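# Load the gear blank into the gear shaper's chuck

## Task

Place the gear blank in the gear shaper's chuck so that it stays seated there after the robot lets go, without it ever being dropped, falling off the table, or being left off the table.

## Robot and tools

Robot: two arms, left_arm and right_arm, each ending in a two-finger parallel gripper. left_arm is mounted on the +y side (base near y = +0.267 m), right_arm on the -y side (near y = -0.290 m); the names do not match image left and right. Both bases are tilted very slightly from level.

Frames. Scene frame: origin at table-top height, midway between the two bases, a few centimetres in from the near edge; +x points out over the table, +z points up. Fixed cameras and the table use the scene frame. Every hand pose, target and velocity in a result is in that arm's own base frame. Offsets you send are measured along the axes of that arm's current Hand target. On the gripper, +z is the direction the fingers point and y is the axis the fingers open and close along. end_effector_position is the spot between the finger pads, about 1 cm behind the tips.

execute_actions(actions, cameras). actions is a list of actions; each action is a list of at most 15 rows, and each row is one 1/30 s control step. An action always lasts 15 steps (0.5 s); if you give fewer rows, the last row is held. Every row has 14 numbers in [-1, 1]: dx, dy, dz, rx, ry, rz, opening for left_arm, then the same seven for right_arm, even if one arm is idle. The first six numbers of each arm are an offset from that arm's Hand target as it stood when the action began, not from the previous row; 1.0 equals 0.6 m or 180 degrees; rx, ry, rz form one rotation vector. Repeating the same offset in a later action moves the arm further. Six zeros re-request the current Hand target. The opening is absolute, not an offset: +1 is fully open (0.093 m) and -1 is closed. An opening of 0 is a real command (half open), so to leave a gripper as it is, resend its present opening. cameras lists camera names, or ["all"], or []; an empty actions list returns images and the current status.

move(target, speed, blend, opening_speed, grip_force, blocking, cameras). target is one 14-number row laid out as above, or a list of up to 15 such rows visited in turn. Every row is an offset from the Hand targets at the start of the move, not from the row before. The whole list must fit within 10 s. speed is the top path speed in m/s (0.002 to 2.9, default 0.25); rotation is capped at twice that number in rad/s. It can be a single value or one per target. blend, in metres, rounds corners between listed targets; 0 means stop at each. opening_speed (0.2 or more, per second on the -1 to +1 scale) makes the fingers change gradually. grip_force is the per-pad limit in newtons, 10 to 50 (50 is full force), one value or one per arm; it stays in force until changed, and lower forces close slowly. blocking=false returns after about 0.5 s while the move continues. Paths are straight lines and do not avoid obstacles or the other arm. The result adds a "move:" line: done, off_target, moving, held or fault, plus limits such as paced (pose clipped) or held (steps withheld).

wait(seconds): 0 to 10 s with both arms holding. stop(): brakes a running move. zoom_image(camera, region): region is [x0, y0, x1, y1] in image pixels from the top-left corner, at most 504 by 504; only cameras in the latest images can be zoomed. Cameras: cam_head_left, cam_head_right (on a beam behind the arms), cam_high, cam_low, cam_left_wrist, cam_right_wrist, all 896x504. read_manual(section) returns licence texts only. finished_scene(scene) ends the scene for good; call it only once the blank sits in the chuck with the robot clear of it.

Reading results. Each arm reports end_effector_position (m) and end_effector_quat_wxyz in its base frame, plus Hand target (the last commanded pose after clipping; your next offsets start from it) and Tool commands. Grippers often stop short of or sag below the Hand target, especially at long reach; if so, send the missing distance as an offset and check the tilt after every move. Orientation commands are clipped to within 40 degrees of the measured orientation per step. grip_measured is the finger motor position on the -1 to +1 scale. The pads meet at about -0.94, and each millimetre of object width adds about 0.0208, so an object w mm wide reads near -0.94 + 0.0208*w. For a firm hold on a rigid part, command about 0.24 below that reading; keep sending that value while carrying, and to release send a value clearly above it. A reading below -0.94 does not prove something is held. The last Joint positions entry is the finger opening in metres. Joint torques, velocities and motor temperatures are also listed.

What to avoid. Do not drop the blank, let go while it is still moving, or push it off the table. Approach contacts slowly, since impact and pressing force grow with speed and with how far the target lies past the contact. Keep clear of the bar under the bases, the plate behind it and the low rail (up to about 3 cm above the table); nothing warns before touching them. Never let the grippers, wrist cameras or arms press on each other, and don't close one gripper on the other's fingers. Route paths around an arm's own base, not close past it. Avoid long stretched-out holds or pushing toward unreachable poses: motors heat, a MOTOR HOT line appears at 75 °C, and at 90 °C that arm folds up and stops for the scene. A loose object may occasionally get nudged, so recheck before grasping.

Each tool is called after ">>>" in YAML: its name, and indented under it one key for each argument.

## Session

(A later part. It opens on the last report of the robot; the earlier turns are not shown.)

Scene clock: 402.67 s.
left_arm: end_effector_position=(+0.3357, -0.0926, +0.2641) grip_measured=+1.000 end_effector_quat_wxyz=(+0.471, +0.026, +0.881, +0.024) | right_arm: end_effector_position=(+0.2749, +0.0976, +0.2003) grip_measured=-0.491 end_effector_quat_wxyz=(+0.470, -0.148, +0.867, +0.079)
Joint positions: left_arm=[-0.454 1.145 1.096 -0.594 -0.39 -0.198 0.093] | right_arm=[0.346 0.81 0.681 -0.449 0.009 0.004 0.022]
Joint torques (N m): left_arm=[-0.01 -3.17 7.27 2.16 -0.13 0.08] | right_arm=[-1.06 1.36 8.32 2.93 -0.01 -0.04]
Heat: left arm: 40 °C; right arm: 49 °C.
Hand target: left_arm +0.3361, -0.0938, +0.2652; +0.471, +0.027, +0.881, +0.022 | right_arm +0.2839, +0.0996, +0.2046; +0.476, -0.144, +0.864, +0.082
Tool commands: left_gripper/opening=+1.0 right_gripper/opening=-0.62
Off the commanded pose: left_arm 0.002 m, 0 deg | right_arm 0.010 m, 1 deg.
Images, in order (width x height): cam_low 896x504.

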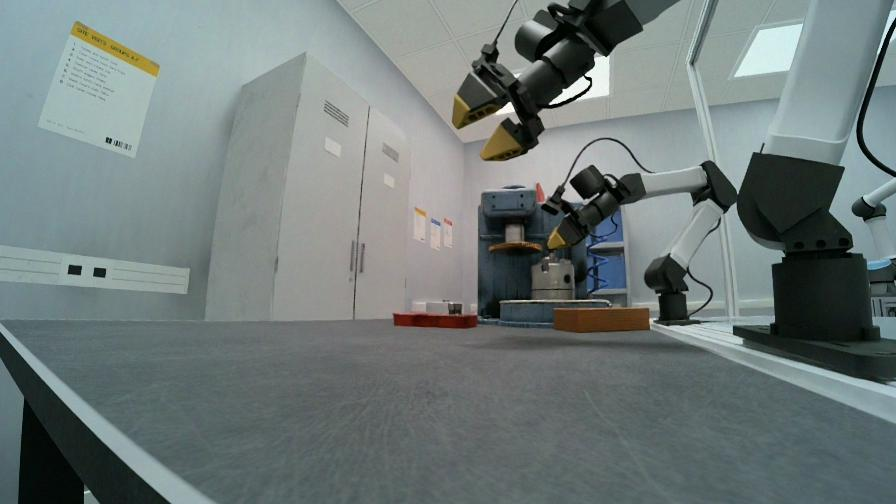

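>>> move:
  target: [0,0,0,0,0,0,1, -0.0148,0.0012,-0.0185,0,0,0,-0.62]
  speed: 0.06
  cameras: ["cam_low","cam_head_left","cam_head_right"]

>>> zoom_image:
  camera: "cam_low"
  region: [530, 235, 580, 285]

>>> zoom_image:
  camera: "cam_head_left"
  region: [530, 340, 590, 400]

>>> zoom_image:
  camera: "cam_head_right"
  region: [510, 350, 570, 410]

Scene clock: 417.73 s.
left_arm: end_effector_position=(+0.3357, -0.0926, +0.2641) grip_measured=+1.000 end_effector_quat_wxyz=(+0.471, +0.026, +0.881, +0.024) | right_arm: end_effector_position=(+0.2749, +0.0976, +0.2029) grip_measured=-0.491 end_effector_quat_wxyz=(+0.462, -0.148, +0.871, +0.078)
Joint positions: left_arm=[-0.454 1.145 1.096 -0.594 -0.39 -0.198 0.093] | right_arm=[0.346 0.824 0.709 -0.479 0.009 0.004 0.022]
Joint torques (N m): left_arm=[-0.05 -3.1 7.21 2.17 -0.14 0.09] | right_arm=[-0.68 -0.94 10.14 2.54 0.02 0]
Heat: left arm: 40 °C; right arm: 49 °C.
Hand target: left_arm +0.3361, -0.0938, +0.2652; +0.471, +0.027, +0.881, +0.022 | right_arm +0.2793, +0.0987, +0.2179; +0.476, -0.144, +0.864, +0.082
Off the commanded pose: left_arm 0.002 m, 0 deg | right_arm 0.016 m, 2 deg.
move: off_target (right_arm)
Images, in order (width x height): cam_head_left 896x504, cam_head_right 896x504, cam_low 896x504.

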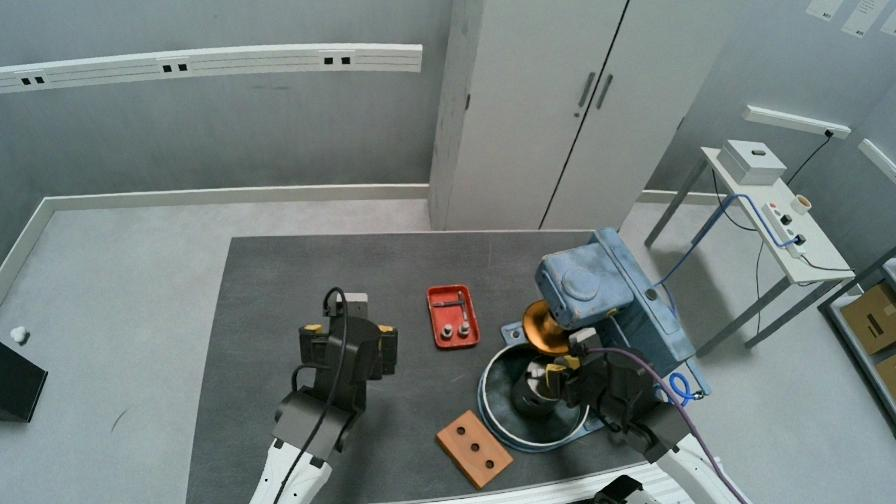

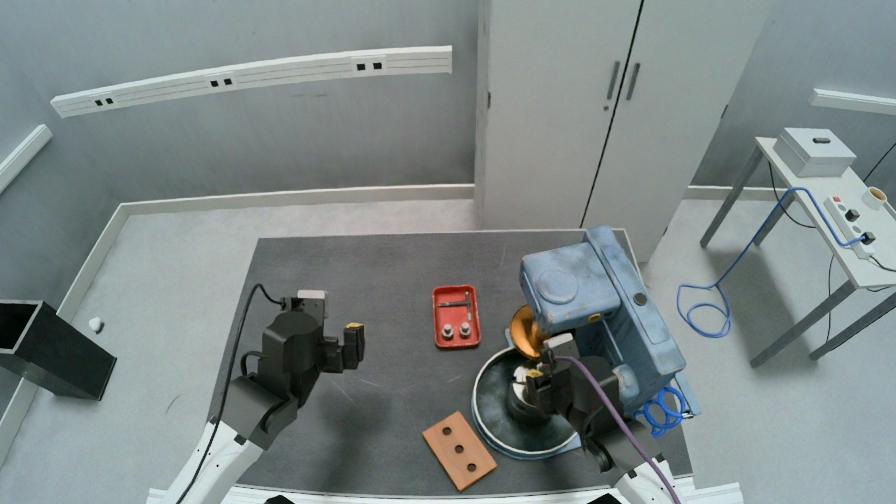

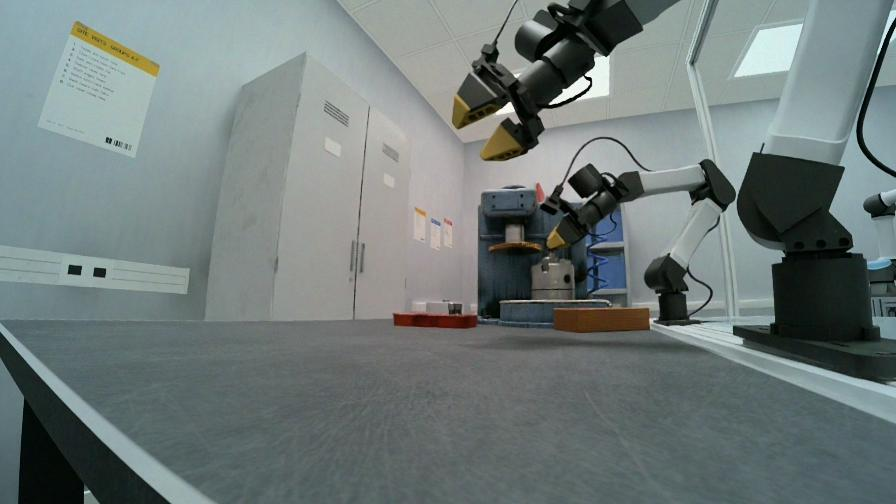

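Scaled by 10.080 from the camera's 896x504 image, which has a finer 1280x720 frame.

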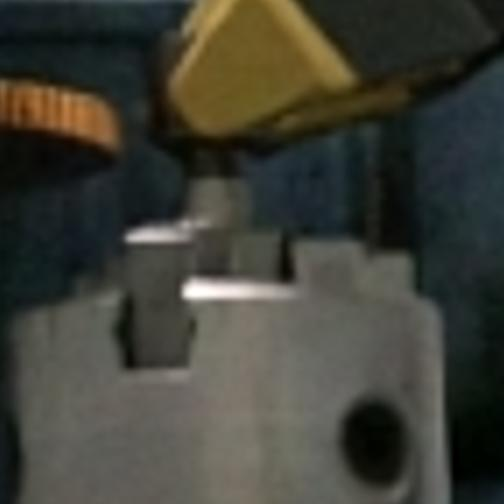

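Scaled by 8.400 from the camera's 896x504 image, which has a finer 1280x720 frame.

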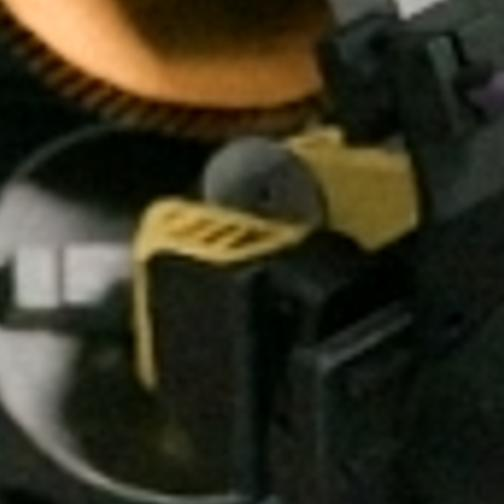

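Scaled by 8.400 from the camera's 896x504 image, which has a finer 1280x720 frame.

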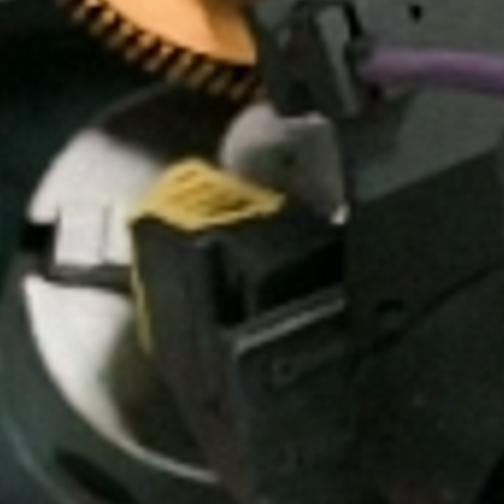

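>>> move:
  target: [0,0,0,0,0,0,1, 0.0208,0.0007,0.0107,0,0,0,-0.62]
  speed: 0.03
  cameras: []

Scene clock: 424.50 s.
left_arm: end_effector_position=(+0.3357, -0.0926, +0.2641) grip_measured=+1.000 end_effector_quat_wxyz=(+0.471, +0.026, +0.881, +0.024) | right_arm: end_effector_position=(+0.2749, +0.0975, +0.2027) grip_measured=-0.491 end_effector_quat_wxyz=(+0.465, -0.148, +0.870, +0.078)
Joint positions: left_arm=[-0.454 1.145 1.096 -0.594 -0.39 -0.198 0.093] | right_arm=[0.346 0.82 0.703 -0.473 0.009 0.004 0.022]
Joint torques (N m): left_arm=[-0.05 -3.08 7.21 2.17 -0.14 0.08] | right_arm=[-0.29 -1.57 5.75 2.97 0.05 0.04]
Heat: left arm: 40 °C; right arm: 49 °C.
Hand target: left_arm +0.3361, -0.0938, +0.2652; +0.471, +0.027, +0.881, +0.022 | right_arm +0.2779, +0.0987, +0.2039; +0.476, -0.144, +0.864, +0.082
Off the commanded pose: left_arm 0.002 m, 0 deg | right_arm 0.004 m, 2 deg.
move: done
No camera images: "cameras" was empty.

>>> move:
  target:
    - [0,0,0,0,0,0,1,0.0103,0.0022,-0.0010,0,0,0,-0.62]
    - [0,0,0,0,0,0,1,0.0090,0.0100,0.0013,0,0,0,-0.62]
    - [0,0,0,0,0,0,1,0.0053,0.0095,0.0072,0,0,0,-0.62]
    - [0,0,0,0,0,0,1,0.0023,0.0057,0.0120,0,0,0,-0.62]
    - [0,0,0,0,0,0,1,0.0052,-0.0100,0.0075,0,0,0,-0.62]
    - [0,0,0,0,0,0,1,0.0088,-0.0095,0.0017,0,0,0,-0.62]
    - [0,0,0,0,0,0,1,0.0118,-0.0057,-0.0033,0,0,0,-0.62]
    - [0,0,0,0,0,0,1,0.0070,0,0.0043,0,0,0,-0.62]
  speed: 0.015
  blend: 0.002
  cameras: ["cam_low"]

>>> zoom_image:
  camera: "cam_low"
  region: [530, 235, 580, 285]

Scene clock: 438.07 s.
left_arm: end_effector_position=(+0.3357, -0.0926, +0.2641) grip_measured=+1.000 end_effector_quat_wxyz=(+0.471, +0.026, +0.881, +0.024) | right_arm: end_effector_position=(+0.2740, +0.0966, +0.2019) grip_measured=-0.491 end_effector_quat_wxyz=(+0.474, -0.147, +0.865, +0.081)
Joint positions: left_arm=[-0.454 1.145 1.096 -0.594 -0.39 -0.198 0.093] | right_arm=[0.339 0.799 0.677 -0.447 0.001 0.002 0.022]
Joint torques (N m): left_arm=[-0.03 -3.12 7.21 2.15 -0.13 0.08] | right_arm=[0.29 -0.03 6.28 2.9 0.14 0.05]
Heat: left arm: 40 °C; right arm: 49 °C.
Hand target: left_arm +0.3361, -0.0938, +0.2652; +0.471, +0.027, +0.881, +0.022 | right_arm +0.2779, +0.0988, +0.1990; +0.476, -0.144, +0.864, +0.082
Off the commanded pose: left_arm 0.002 m, 0 deg | right_arm 0.005 m, 0 deg.
move: done
Images, in order (width x height): cam_low 896x504.

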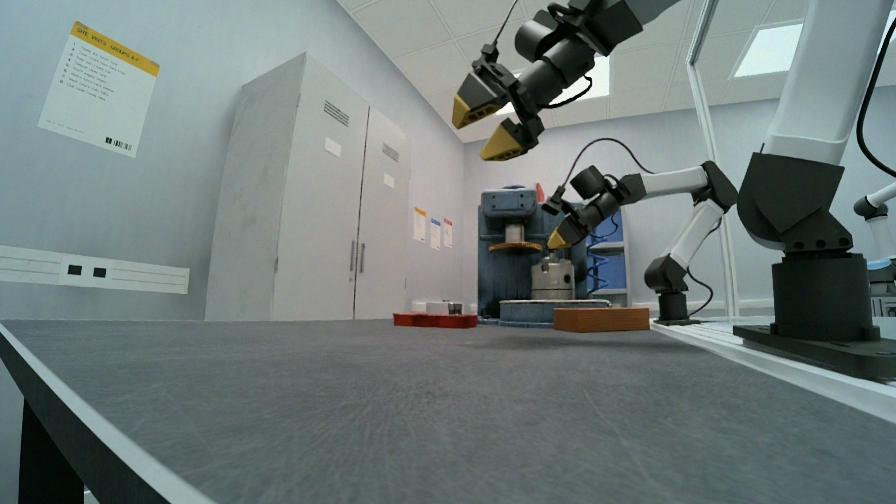

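Scaled by 10.080 from the camera's 896x504 image, which has a finer 1280x720 frame.

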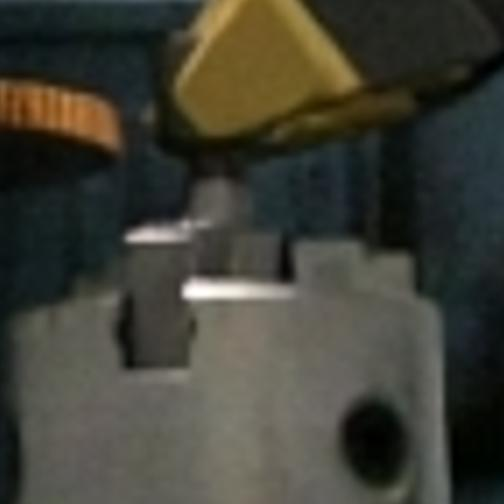

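>>> move:
  target: [0.1598,-0.3885,-0.1573,0.2904,-0.0803,0.1262,1, -0.0260,0,-0.0163,0,0,0,-0.62]
  speed: 0.25
  cameras: ["cam_left_wrist"]

Scene clock: 467.80 s.
left_arm: end_effector_position=(+0.2002, -0.3175, +0.2300) grip_measured=+1.000 end_effector_quat_wxyz=(+0.506, +0.389, +0.717, -0.281) | right_arm: end_effector_position=(+0.2747, +0.0968, +0.2009) grip_measured=-0.491 end_effector_quat_wxyz=(+0.461, -0.148, +0.871, +0.079)
Joint positions: left_arm=[-1.012 1.087 0.7 0.049 -0.008 -0.013 0.093] | right_arm=[0.339 0.823 0.703 -0.478 0.001 0.002 0.022]
Joint torques (N m): left_arm=[-0.49 -2.02 6.41 2.66 0.09 0.22] | right_arm=[0.28 -1.35 10.24 2.48 0.15 0.04]
Heat: left arm: 40 °C; right arm: 51 °C.
Hand target: left_arm +0.1980, -0.3209, +0.2228; +0.501, +0.399, +0.715, -0.279 | right_arm +0.2780, +0.0987, +0.2175; +0.476, -0.144, +0.864, +0.082
Off the commanded pose: left_arm 0.008 m, 1 deg | right_arm 0.017 m, 2 deg.
move: off_target (right_arm)
camera_calibration:
cam_left_wrist: T_world_to_cam=[[-0.83814, -0.545455, -0.00017032, -0.00301767], [-0.379127, 0.582787, -0.718765, 0.463435], [0.392153, -0.602361, -0.695253, -0.0258537], [0, 0, 0, 1]] pos_world=[0.18331, -0.287303, 0.315125]
Images, in order (width x height): cam_left_wrist 896x504.

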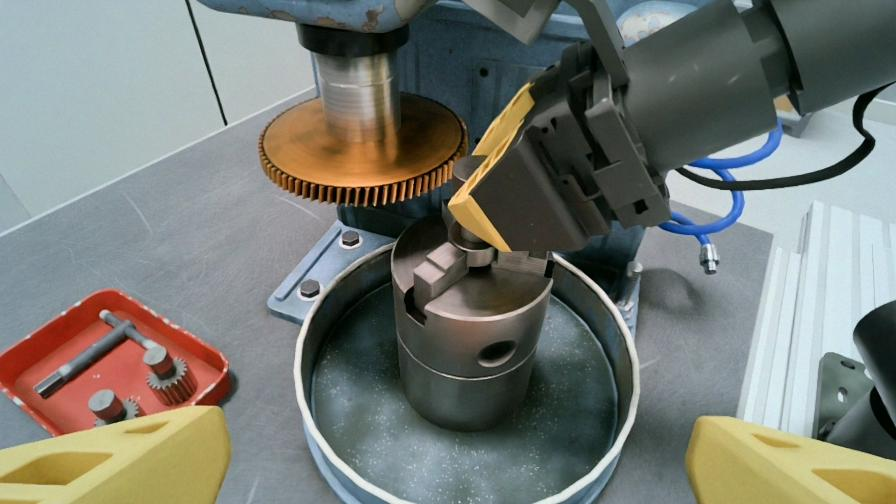

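Excellent view.

>>> zoom_image:
  camera: "cam_left_wrist"
  region: [420, 190, 540, 290]

Scaled by 4.200 from the camera's 896x504 image, which has a finer 1280x720 frame.

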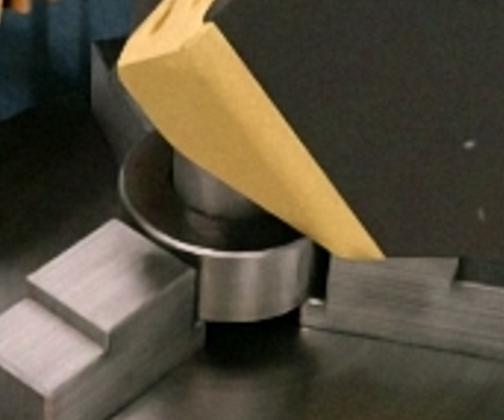

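>>> zoom_image:
  camera: "cam_left_wrist"
  region: [440, 210, 510, 270]

Scaled by 7.200 from the camera's 896x504 image, which has a finer 1280x720 frame.

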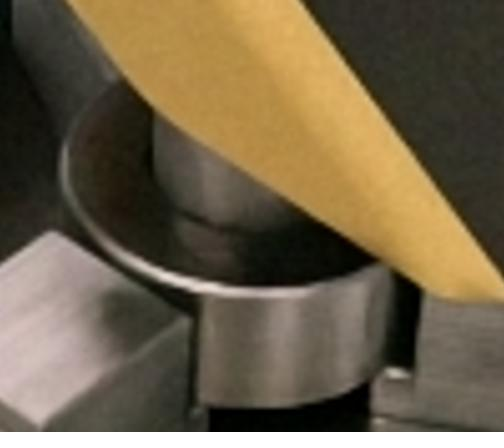

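>>> move:
  target:
    - [0,0,0,0,0,0,1,0.0360,0,0.0255,0,0,0,-0.62]
    - [0,0,0,0,0,0,1,0.0360,0,0.0255,0,0.0111,0,-0.62]
    - [0,0,0,0,0,0,1,0.0360,0,0.0255,-0.0044,0.0056,0.0071,-0.62]
    - [0,0,0,0,0,0,1,0.0360,0,0.0255,0.0044,0.0056,-0.0071,-0.62]
    - [0,0,0,0,0,0,1,0.0360,0,0.0255,0,0.0056,0,-0.62]
  speed: 0.03
  blend: 0.002
  cameras: ["cam_left_wrist"]

>>> zoom_image:
  camera: "cam_left_wrist"
  region: [440, 210, 510, 270]

Scene clock: 500.20 s.
left_arm: end_effector_position=(+0.2002, -0.3176, +0.2301) grip_measured=+1.000 end_effector_quat_wxyz=(+0.506, +0.389, +0.717, -0.281) | right_arm: end_effector_position=(+0.2748, +0.0969, +0.1974) grip_measured=-0.491 end_effector_quat_wxyz=(+0.472, -0.147, +0.866, +0.074)
Joint positions: left_arm=[-1.012 1.087 0.7 0.05 -0.007 -0.012 0.093] | right_arm=[0.353 0.805 0.666 -0.437 0.023 0.004 0.022]
Joint torques (N m): left_arm=[-0.49 -2 6.38 2.62 0.09 0.19] | right_arm=[-0.94 0.65 5.97 2.91 -0.09 0.05]
Heat: left arm: 42 °C; right arm: 50 °C.
Hand target: left_arm +0.1980, -0.3210, +0.2228; +0.501, +0.399, +0.715, -0.279 | right_arm +0.2792, +0.0993, +0.1911; +0.468, -0.145, +0.868, +0.081
Off the commanded pose: left_arm 0.008 m, 1 deg | right_arm 0.008 m, 1 deg.
move: done
camera_calibration:
cam_left_wrist: T_world_to_cam=[[-0.838416, -0.545031, -0.000348795, -0.00292744], [-0.378433, 0.5826, -0.719281, 0.463512], [0.392234, -0.602925, -0.694719, -0.0261518], [0, 0, 0, 1]] pos_world=[0.183211, -0.287405, 0.315226]
Images, in order (width x height): cam_left_wrist 896x504.

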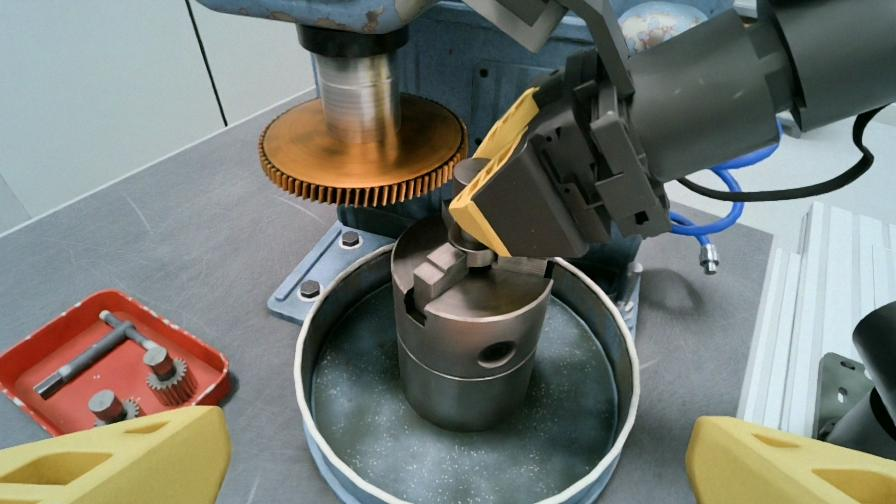

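Scaled by 7.200 from the camera's 896x504 image, which has a finer 1280x720 frame.

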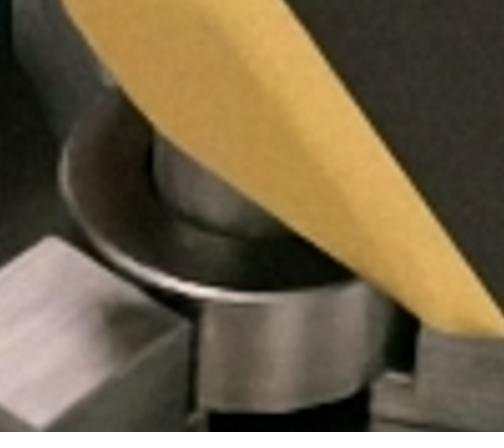

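>>> move:
  target:
    - [0,0,0,0,0,0,1,0.0056,0,0.0036,0,0.0056,0,-0.62]
    - [0,0,0,0,0,0,1,0.0084,0,0.0055,-0.0044,0.0056,0.0071,-0.62]
    - [0,0,0,0,0,0,1,0.0084,0,0.0055,0.0044,0.0056,-0.0071,-0.62]
    - [0,0,0,0,0,0,1,0.0112,0,0.0073,0,0.0130,0,-0.62]
    - [0,0,0,0,0,0,1,0.0112,0,0.0073,0,0.0,0,-0.62]
    - [0,0,0,0,0,0,1,0.0140,0,0.0091,-0.0044,0.0056,0.0071,-0.62]
    - [0,0,0,0,0,0,1,0.0140,0,0.0091,0.0044,0.0056,-0.0071,-0.62]
    - [0,0,0,0,0,0,1,0.0140,0,0.0091,0,0.0056,0,-0.62]
  speed: 0.03
  blend: 0.002
  cameras: ["cam_left_wrist"]

>>> zoom_image:
  camera: "cam_left_wrist"
  region: [420, 150, 540, 290]

Scene clock: 518.57 s.
left_arm: end_effector_position=(+0.2002, -0.3176, +0.2301) grip_measured=+1.000 end_effector_quat_wxyz=(+0.506, +0.389, +0.717, -0.281) | right_arm: end_effector_position=(+0.2756, +0.0971, +0.1872) grip_measured=-0.491 end_effector_quat_wxyz=(+0.463, -0.148, +0.871, +0.072)
Joint positions: left_arm=[-1.012 1.087 0.7 0.05 -0.007 -0.012 0.093] | right_arm=[0.353 0.819 0.645 -0.421 0.024 0.002 0.022]
Joint torques (N m): left_arm=[-0.5 -2 6.35 2.63 0.11 0.2] | right_arm=[-0.84 0.17 5.76 2.9 -0.08 0.05]
Motor temperatures (°C): left_arm=[25 27 42 41 22 26 22] | right_arm=[23 29 43 53 24 25 28]
Heat: left arm: 42 °C; right arm: 53 °C.
Hand target: left_arm +0.1980, -0.3210, +0.2228; +0.501, +0.400, +0.715, -0.279 | right_arm +0.2792, +0.0993, +0.1811; +0.460, -0.146, +0.872, +0.079
Off the commanded pose: left_arm 0.008 m, 1 deg | right_arm 0.007 m, 1 deg.
move: done
camera_calibration:
cam_left_wrist: T_world_to_cam=[[-0.838416, -0.545031, -0.000348795, -0.00292744], [-0.378433, 0.5826, -0.719281, 0.463512], [0.392234, -0.602925, -0.694719, -0.0261518], [0, 0, 0, 1]] pos_world=[0.183211, -0.287405, 0.315226]
Images, in order (width x height): cam_left_wrist 896x504.

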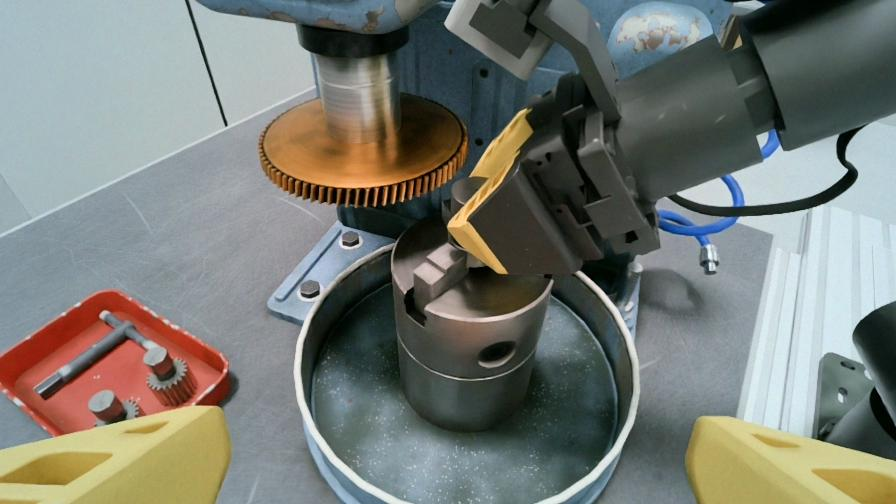

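Scaled by 3.600 from the camera's 896x504 image, which has a finer 1280x720 frame.

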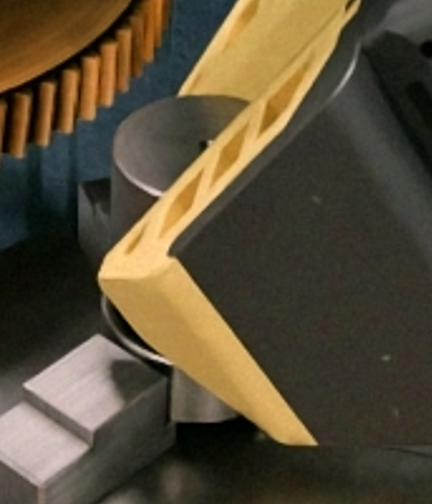

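>>> move:
  target:
    - [0,0,0,0,0,0,1,0.0042,0,0.0027,-0.0040,0,0.0060,-0.62]
    - [0,0,0,0,0,0,1,0.0056,0,0.0036,0.0040,0,-0.0060,-0.62]
    - [0,0,0,0,0,0,1,0.0070,0,0.0045,0,0.0056,0,-0.62]
    - [0,0,0,0,0,0,1,0.0070,0,0.0045,0,-0.0056,0,-0.62]
    - [0,0,0,0,0,0,1,0.0070,0,0.0045,0,0,0,-0.62]
  speed: 0.03
  blend: 0.002
  cameras: ["cam_left_wrist","cam_low"]

>>> zoom_image:
  camera: "cam_left_wrist"
  region: [420, 150, 540, 290]

>>> zoom_image:
  camera: "cam_low"
  region: [530, 225, 590, 285]

Scene clock: 528.13 s.
left_arm: end_effector_position=(+0.2002, -0.3176, +0.2301) grip_measured=+1.000 end_effector_quat_wxyz=(+0.506, +0.389, +0.717, -0.281) | right_arm: end_effector_position=(+0.2759, +0.0971, +0.1807) grip_measured=-0.491 end_effector_quat_wxyz=(+0.463, -0.148, +0.871, +0.073)
Joint positions: left_arm=[-1.012 1.087 0.7 0.05 -0.007 -0.012 0.093] | right_arm=[0.351 0.819 0.619 -0.394 0.022 0.002 0.022]
Joint torques (N m): left_arm=[-0.51 -1.98 6.42 2.62 0.1 0.19] | right_arm=[-0.79 0.38 6.38 2.83 -0.06 0.08]
Heat: left arm: 42 °C; right arm: 53 °C.
Hand target: left_arm +0.1980, -0.3210, +0.2228; +0.501, +0.400, +0.715, -0.279 | right_arm +0.2791, +0.0993, +0.1761; +0.460, -0.146, +0.872, +0.079
Off the commanded pose: left_arm 0.008 m, 1 deg | right_arm 0.006 m, 1 deg.
move: done
camera_calibration:
cam_left_wrist: T_world_to_cam=[[-0.838416, -0.545031, -0.000348795, -0.00292744], [-0.378433, 0.5826, -0.719281, 0.463512], [0.392234, -0.602925, -0.694719, -0.0261518], [0, 0, 0, 1]] pos_world=[0.183211, -0.287405, 0.315226]
Images, in order (width x height): cam_low 896x504, cam_left_wrist 896x504.

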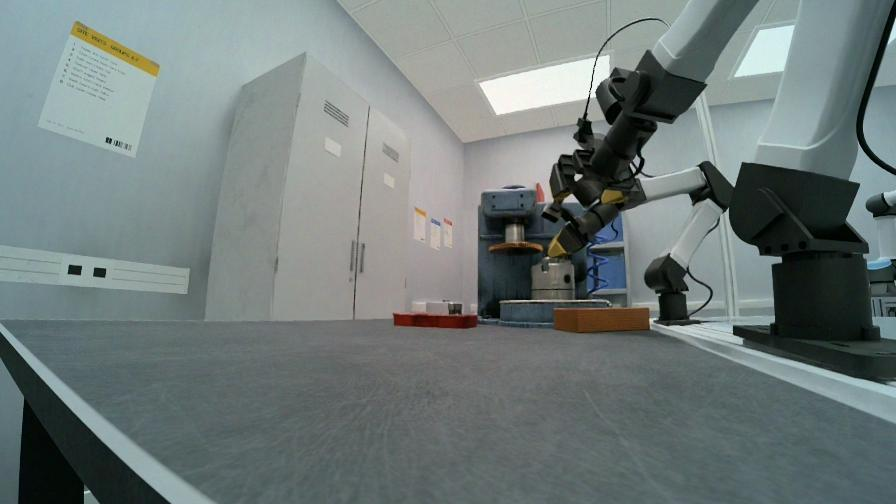

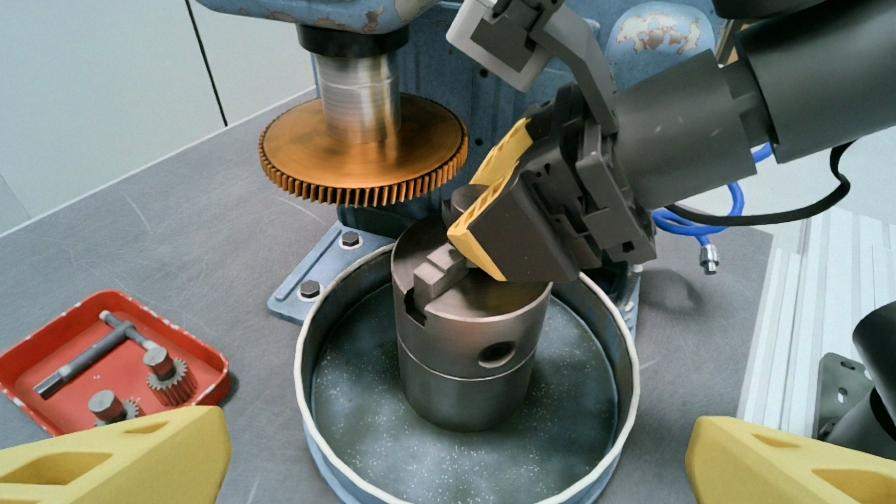

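Scaled by 3.600 from the camera's 896x504 image, which has a finer 1280x720 frame.

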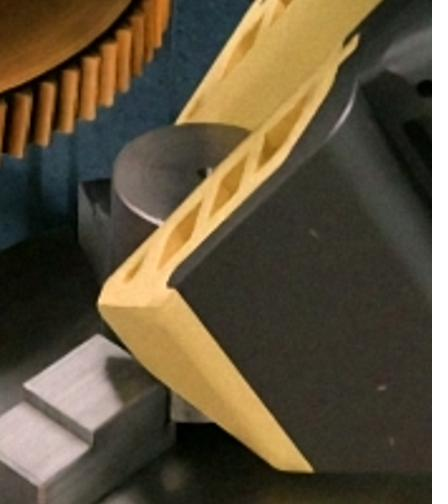

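Scaled by 8.400 from the camera's 896x504 image, which has a finer 1280x720 frame.

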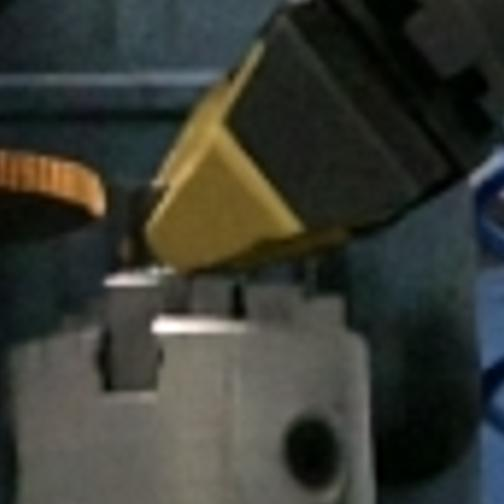

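>>> move:
  target:
    - [0,0,0,0,0,0,1,-0.0177,-0.0005,-0.0095,0,0,0,-0.62]
    - [0,0,0,0,0,0,1,-0.0177,-0.0005,-0.0095,0,0,0,-0.1]
  speed: 0.05
  opening_speed: 0.5
  cameras: ["cam_left_wrist","cam_low","cam_right_wrist"]

>>> zoom_image:
  camera: "cam_left_wrist"
  region: [420, 150, 540, 290]

Scene clock: 536.63 s.
left_arm: end_effector_position=(+0.2002, -0.3176, +0.2301) grip_measured=+1.000 end_effector_quat_wxyz=(+0.506, +0.389, +0.717, -0.281) | right_arm: end_effector_position=(+0.2774, +0.0979, +0.1809) grip_measured=-0.102 end_effector_quat_wxyz=(+0.456, -0.149, +0.874, +0.072)
Joint positions: left_arm=[-1.012 1.087 0.7 0.05 -0.007 -0.012 0.093] | right_arm=[0.351 0.839 0.638 -0.41 0.02 0.002 0.04]
Joint torques (N m): left_arm=[-0.51 -1.98 6.34 2.62 0.09 0.21] | right_arm=[-0.9 -0.76 8.91 2.47 -0.08 0.07]
Heat: left arm: 42 °C; right arm: 53 °C.
Hand target: left_arm +0.1980, -0.3210, +0.2228; +0.501, +0.400, +0.715, -0.279 | right_arm +0.2804, +0.0993, +0.1881; +0.460, -0.145, +0.872, +0.079
Off the commanded pose: left_arm 0.008 m, 1 deg | right_arm 0.008 m, 1 deg.
move: done
camera_calibration:
cam_left_wrist: T_world_to_cam=[[-0.838416, -0.545031, -0.000348795, -0.00292744], [-0.378433, 0.5826, -0.719281, 0.463512], [0.392234, -0.602925, -0.694719, -0.0261518], [0, 0, 0, 1]] pos_world=[0.183211, -0.287405, 0.315226]
cam_right_wrist: T_world_to_cam=[[0.315813, -0.948812, -0.00417075, 0.00616191], [-0.822877, -0.271701, -0.49905, 0.384392], [0.472372, 0.161039, -0.866563, 0.0954709], [0, 0, 0, 1]] pos_world=[0.269263, 0.0949118, 0.274588]
Images, in order (width x height): cam_low 896x504, cam_left_wrist 896x504, cam_right_wrist 896x504.

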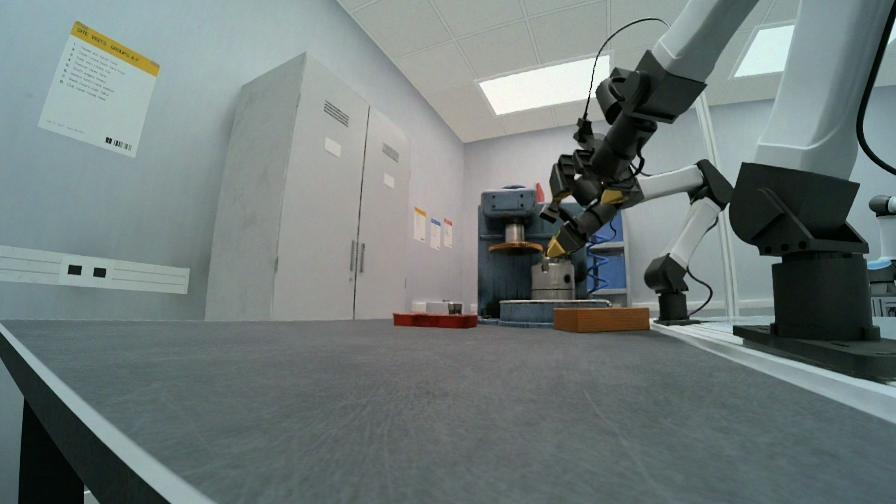

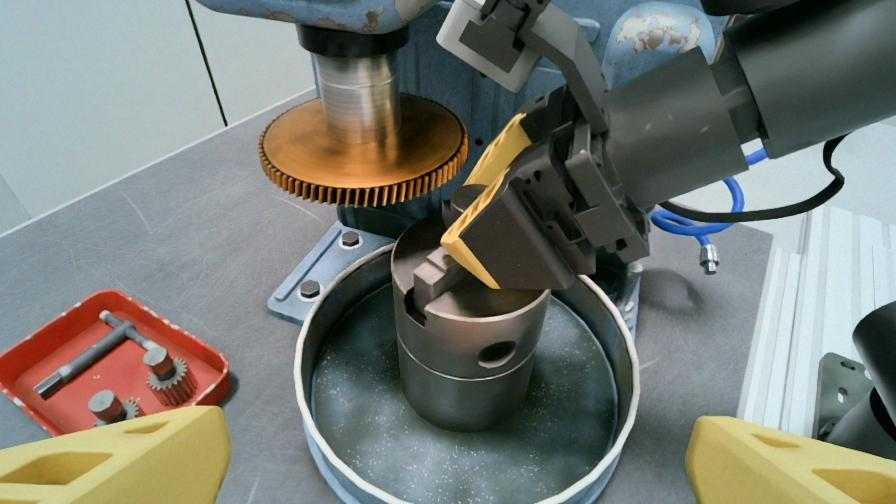

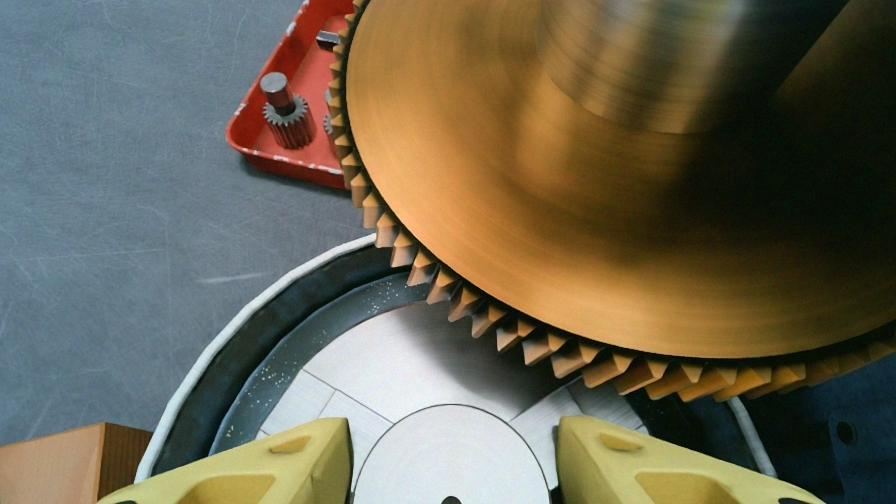

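Scaled by 3.600 from the camera's 896x504 image, which has a finer 1280x720 frame.

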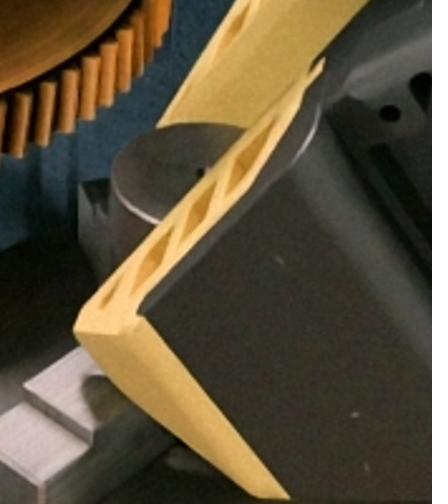

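>>> move:
  target:
    - [0,0,0,0,0,0,1, 0,0,0,0,0,0,0.0]
    - [0,0,0,0,0,0,1, 0,0,-0.05,0,0,0,0.0]
    - [0,0,0,0,0,0,1, -0.03,0,-0.17,0,0,0,0.0]
  speed: 0.08
  blend: [0,0.01,0]
  cameras: ["cam_left_wrist","cam_low","cam_right_wrist"]

>>> zoom_image:
  camera: "cam_left_wrist"
  region: [420, 150, 540, 290]

>>> zoom_image:
  camera: "cam_low"
  region: [530, 225, 590, 285]

Scene clock: 545.77 s.
left_arm: end_effector_position=(+0.2002, -0.3176, +0.2301) grip_measured=+1.000 end_effector_quat_wxyz=(+0.506, +0.389, +0.717, -0.281) | right_arm: end_effector_position=(+0.2133, +0.0745, +0.2511) grip_measured=-0.001 end_effector_quat_wxyz=(+0.456, -0.149, +0.875, +0.072)
Joint positions: left_arm=[-1.012 1.087 0.7 0.05 -0.007 -0.012 0.093] | right_arm=[0.351 0.629 0.892 -0.875 0.02 0.003 0.045]
Joint torques (N m): left_arm=[-0.51 -1.95 6.32 2.61 0.1 0.2] | right_arm=[-0.38 0.27 8.92 2.28 -0.01 0.09]
Heat: left arm: 42 °C; right arm: 52 °C.
Hand target: left_arm +0.1980, -0.3210, +0.2228; +0.501, +0.400, +0.715, -0.279 | right_arm +0.2105, +0.0748, +0.2603; +0.460, -0.145, +0.872, +0.079
Off the commanded pose: left_arm 0.008 m, 1 deg | right_arm 0.010 m, 1 deg.
move: done
camera_calibration:
cam_left_wrist: T_world_to_cam=[[-0.838416, -0.545031, -0.000348795, -0.00292744], [-0.378433, 0.5826, -0.719281, 0.463512], [0.392234, -0.602925, -0.694719, -0.0261518], [0, 0, 0, 1]] pos_world=[0.183211, -0.287405, 0.315226]
cam_right_wrist: T_world_to_cam=[[0.315336, -0.948968, -0.00470713, 0.00475924], [-0.823796, -0.271273, -0.497767, 0.360168], [0.471088, 0.160841, -0.867298, 0.190922], [0, 0, 0, 1]] pos_world=[0.205263, 0.0715119, 0.344889]
Images, in order (width x height): cam_low 896x504, cam_left_wrist 896x504, cam_right_wrist 896x504.

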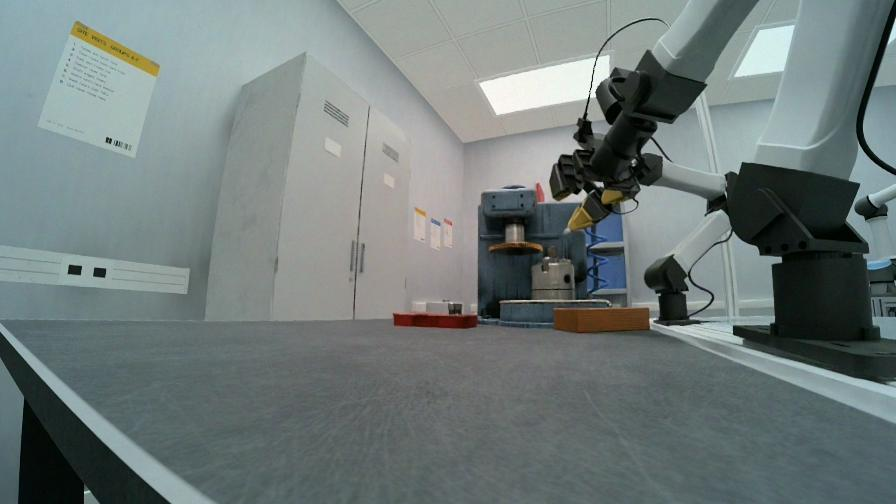

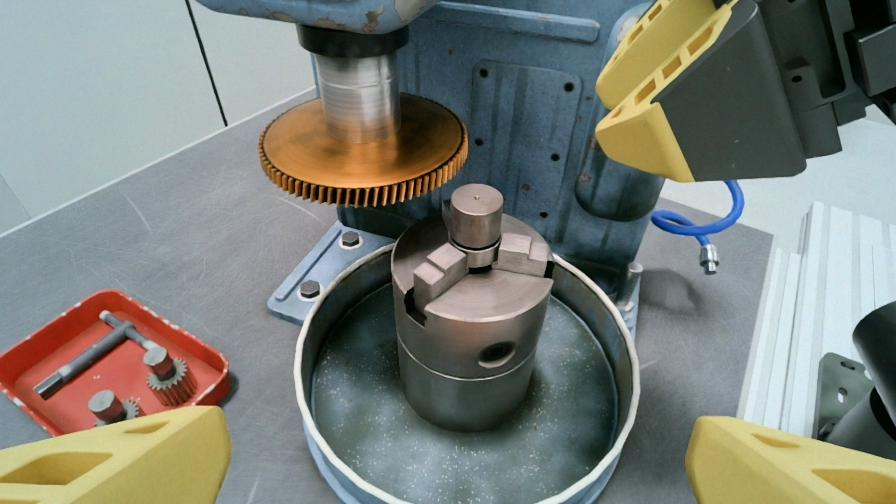

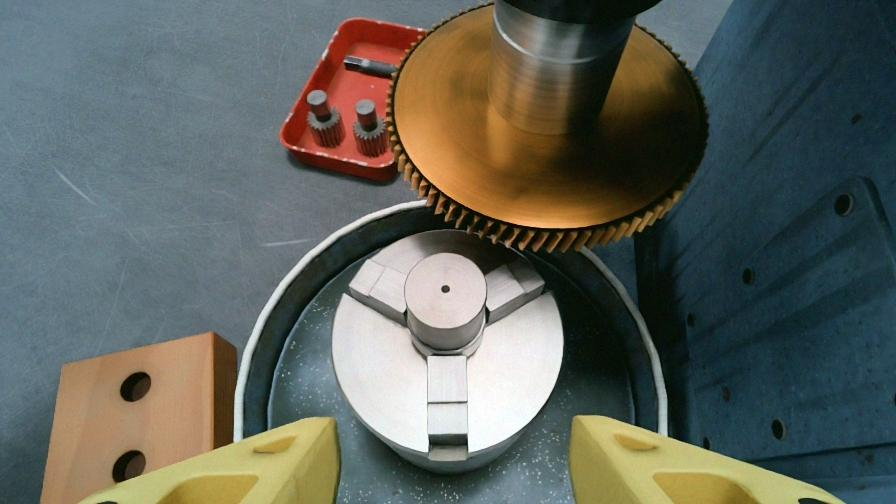

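Scaled by 3.600 from the camera's 896x504 image, which has a finer 1280x720 frame.

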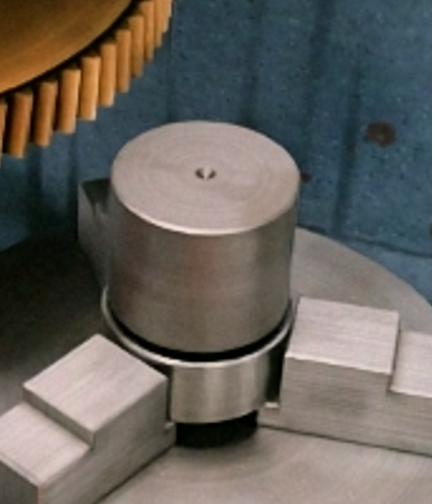

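Scaled by 8.400 from the camera's 896x504 image, which has a finer 1280x720 frame.

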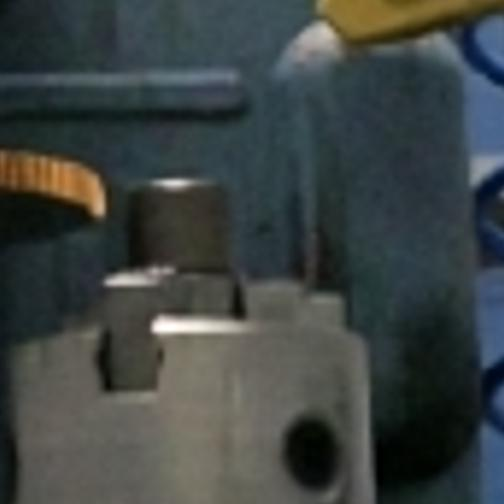

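>>> zoom_image:
  camera: "cam_left_wrist"
  region: [442, 220, 512, 280]

>>> zoom_image:
  camera: "cam_low"
  region: [540, 240, 570, 270]

Scaled by 7.200 from the camera's 896x504 image, which has a finer 1280x720 frame.

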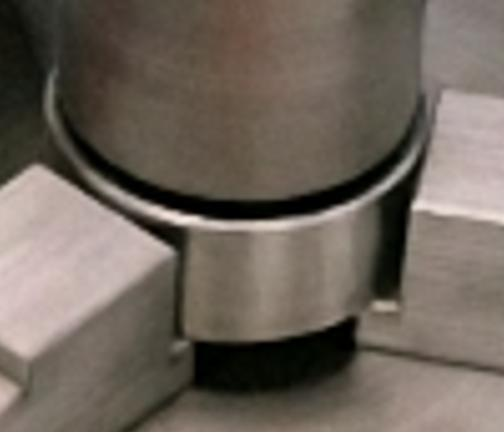

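Scaled by 16.800 from the camera's 896x504 image, which has a finer 1280x720 frame.

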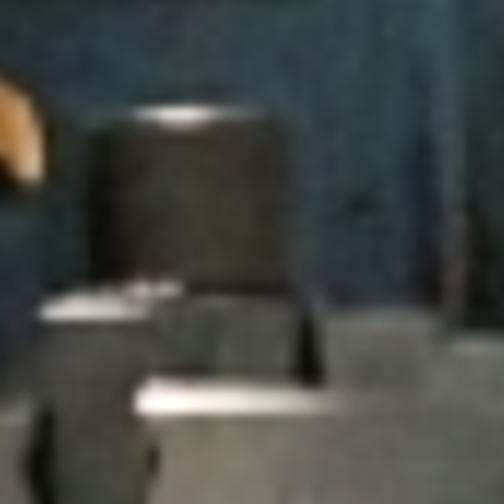

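>>> move:
  target:
    - [0,0,0,0,0,0,1,-0.0302,-0.0008,0.1135,0,0,0,-0.98]
    - [0,0,0,0,0,0,1,0.0112,-0.0008,0.1417,0,0,0,-0.98]
  speed: [0.15,0.03]
  cameras: ["cam_left_wrist"]

>>> zoom_image:
  camera: "cam_left_wrist"
  region: [430, 170, 520, 270]

Scene clock: 567.93 s.
left_arm: end_effector_position=(+0.2002, -0.3176, +0.2301) grip_measured=+1.000 end_effector_quat_wxyz=(+0.506, +0.389, +0.717, -0.281) | right_arm: end_effector_position=(+0.2724, +0.0961, +0.2076) grip_measured=-0.974 end_effector_quat_wxyz=(+0.455, -0.149, +0.875, +0.074)
Joint positions: left_arm=[-1.012 1.087 0.7 0.05 -0.007 -0.012 0.093] | right_arm=[0.348 0.827 0.743 -0.528 0.015 0.003 0]
Joint torques (N m): left_arm=[-0.47 -2.04 6.35 2.63 0.11 0.19] | right_arm=[-0.99 -1.76 5.74 2.67 -0.08 0.01]
Heat: left arm: 43 °C; right arm: 49 °C.
Hand target: left_arm +0.1980, -0.3209, +0.2228; +0.501, +0.400, +0.715, -0.279 | right_arm +0.2733, +0.0963, +0.2069; +0.460, -0.145, +0.872, +0.079
Off the commanded pose: left_arm 0.008 m, 1 deg | right_arm 0.001 m, 1 deg.
move: done
camera_calibration:
cam_left_wrist: T_world_to_cam=[[-0.838416, -0.545031, -0.000348795, -0.00292744], [-0.378433, 0.5826, -0.719281, 0.463512], [0.392234, -0.602925, -0.694719, -0.0261518], [0, 0, 0, 1]] pos_world=[0.183211, -0.287405, 0.315226]
Images, in order (width x height): cam_left_wrist 896x504.

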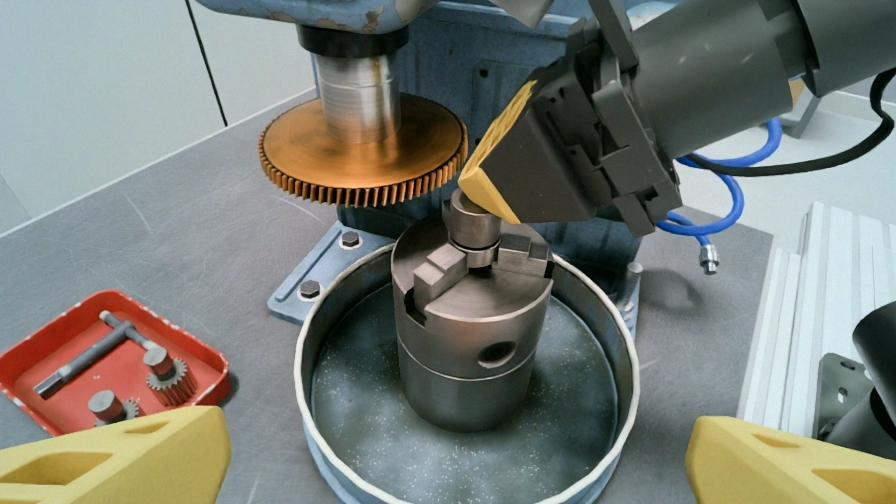

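Scaled by 5.040 from the camera's 896x504 image, which has a finer 1280x720 frame.

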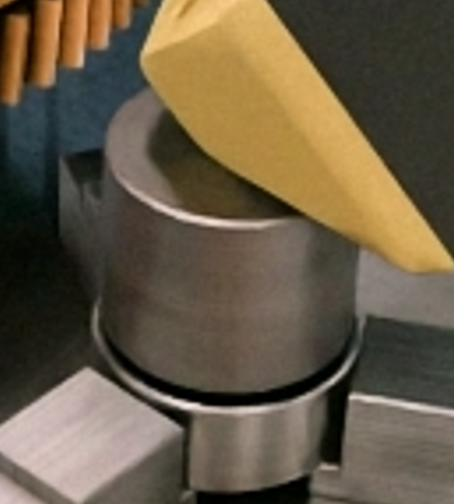

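>>> move:
  target: [0,0,0,0,0,0,1,0.0195,0,0.0068,0,0,0,-0.98]
  speed: 0.03
  cameras: ["cam_left_wrist"]

>>> zoom_image:
  camera: "cam_left_wrist"
  region: [442, 220, 512, 280]

Scene clock: 573.10 s.
left_arm: end_effector_position=(+0.2002, -0.3176, +0.2301) grip_measured=+1.000 end_effector_quat_wxyz=(+0.506, +0.389, +0.717, -0.281) | right_arm: end_effector_position=(+0.2721, +0.0960, +0.2069) grip_measured=-0.974 end_effector_quat_wxyz=(+0.473, -0.147, +0.865, +0.077)
Joint positions: left_arm=[-1.012 1.087 0.7 0.05 -0.007 -0.012 0.093] | right_arm=[0.348 0.794 0.697 -0.474 0.015 0.003 0]
Joint torques (N m): left_arm=[-0.49 -1.99 6.37 2.63 0.11 0.21] | right_arm=[-0.96 -0.79 5.04 2.53 -0.01 0.01]
Heat: left arm: 43 °C; right arm: 50 °C.
Hand target: left_arm +0.1980, -0.3209, +0.2228; +0.501, +0.400, +0.715, -0.279 | right_arm +0.2703, +0.0953, +0.1949; +0.460, -0.145, +0.872, +0.079
Off the commanded pose: left_arm 0.008 m, 1 deg | right_arm 0.012 m, 2 deg.
move: off_target (right_arm)
camera_calibration:
cam_left_wrist: T_world_to_cam=[[-0.838416, -0.545031, -0.000348795, -0.00292744], [-0.378433, 0.5826, -0.719281, 0.463512], [0.392234, -0.602925, -0.694719, -0.0261518], [0, 0, 0, 1]] pos_world=[0.183211, -0.287405, 0.315226]
Images, in order (width x height): cam_left_wrist 896x504.

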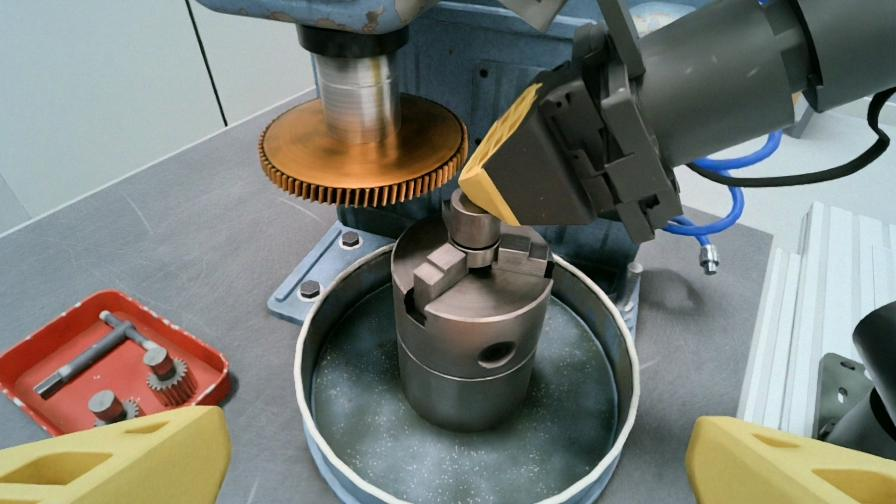

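Scaled by 7.200 from the camera's 896x504 image, which has a finer 1280x720 frame.

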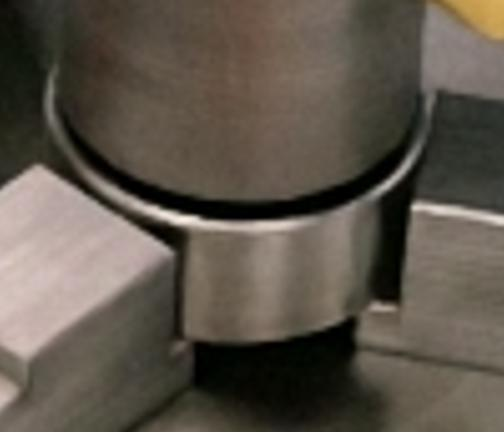

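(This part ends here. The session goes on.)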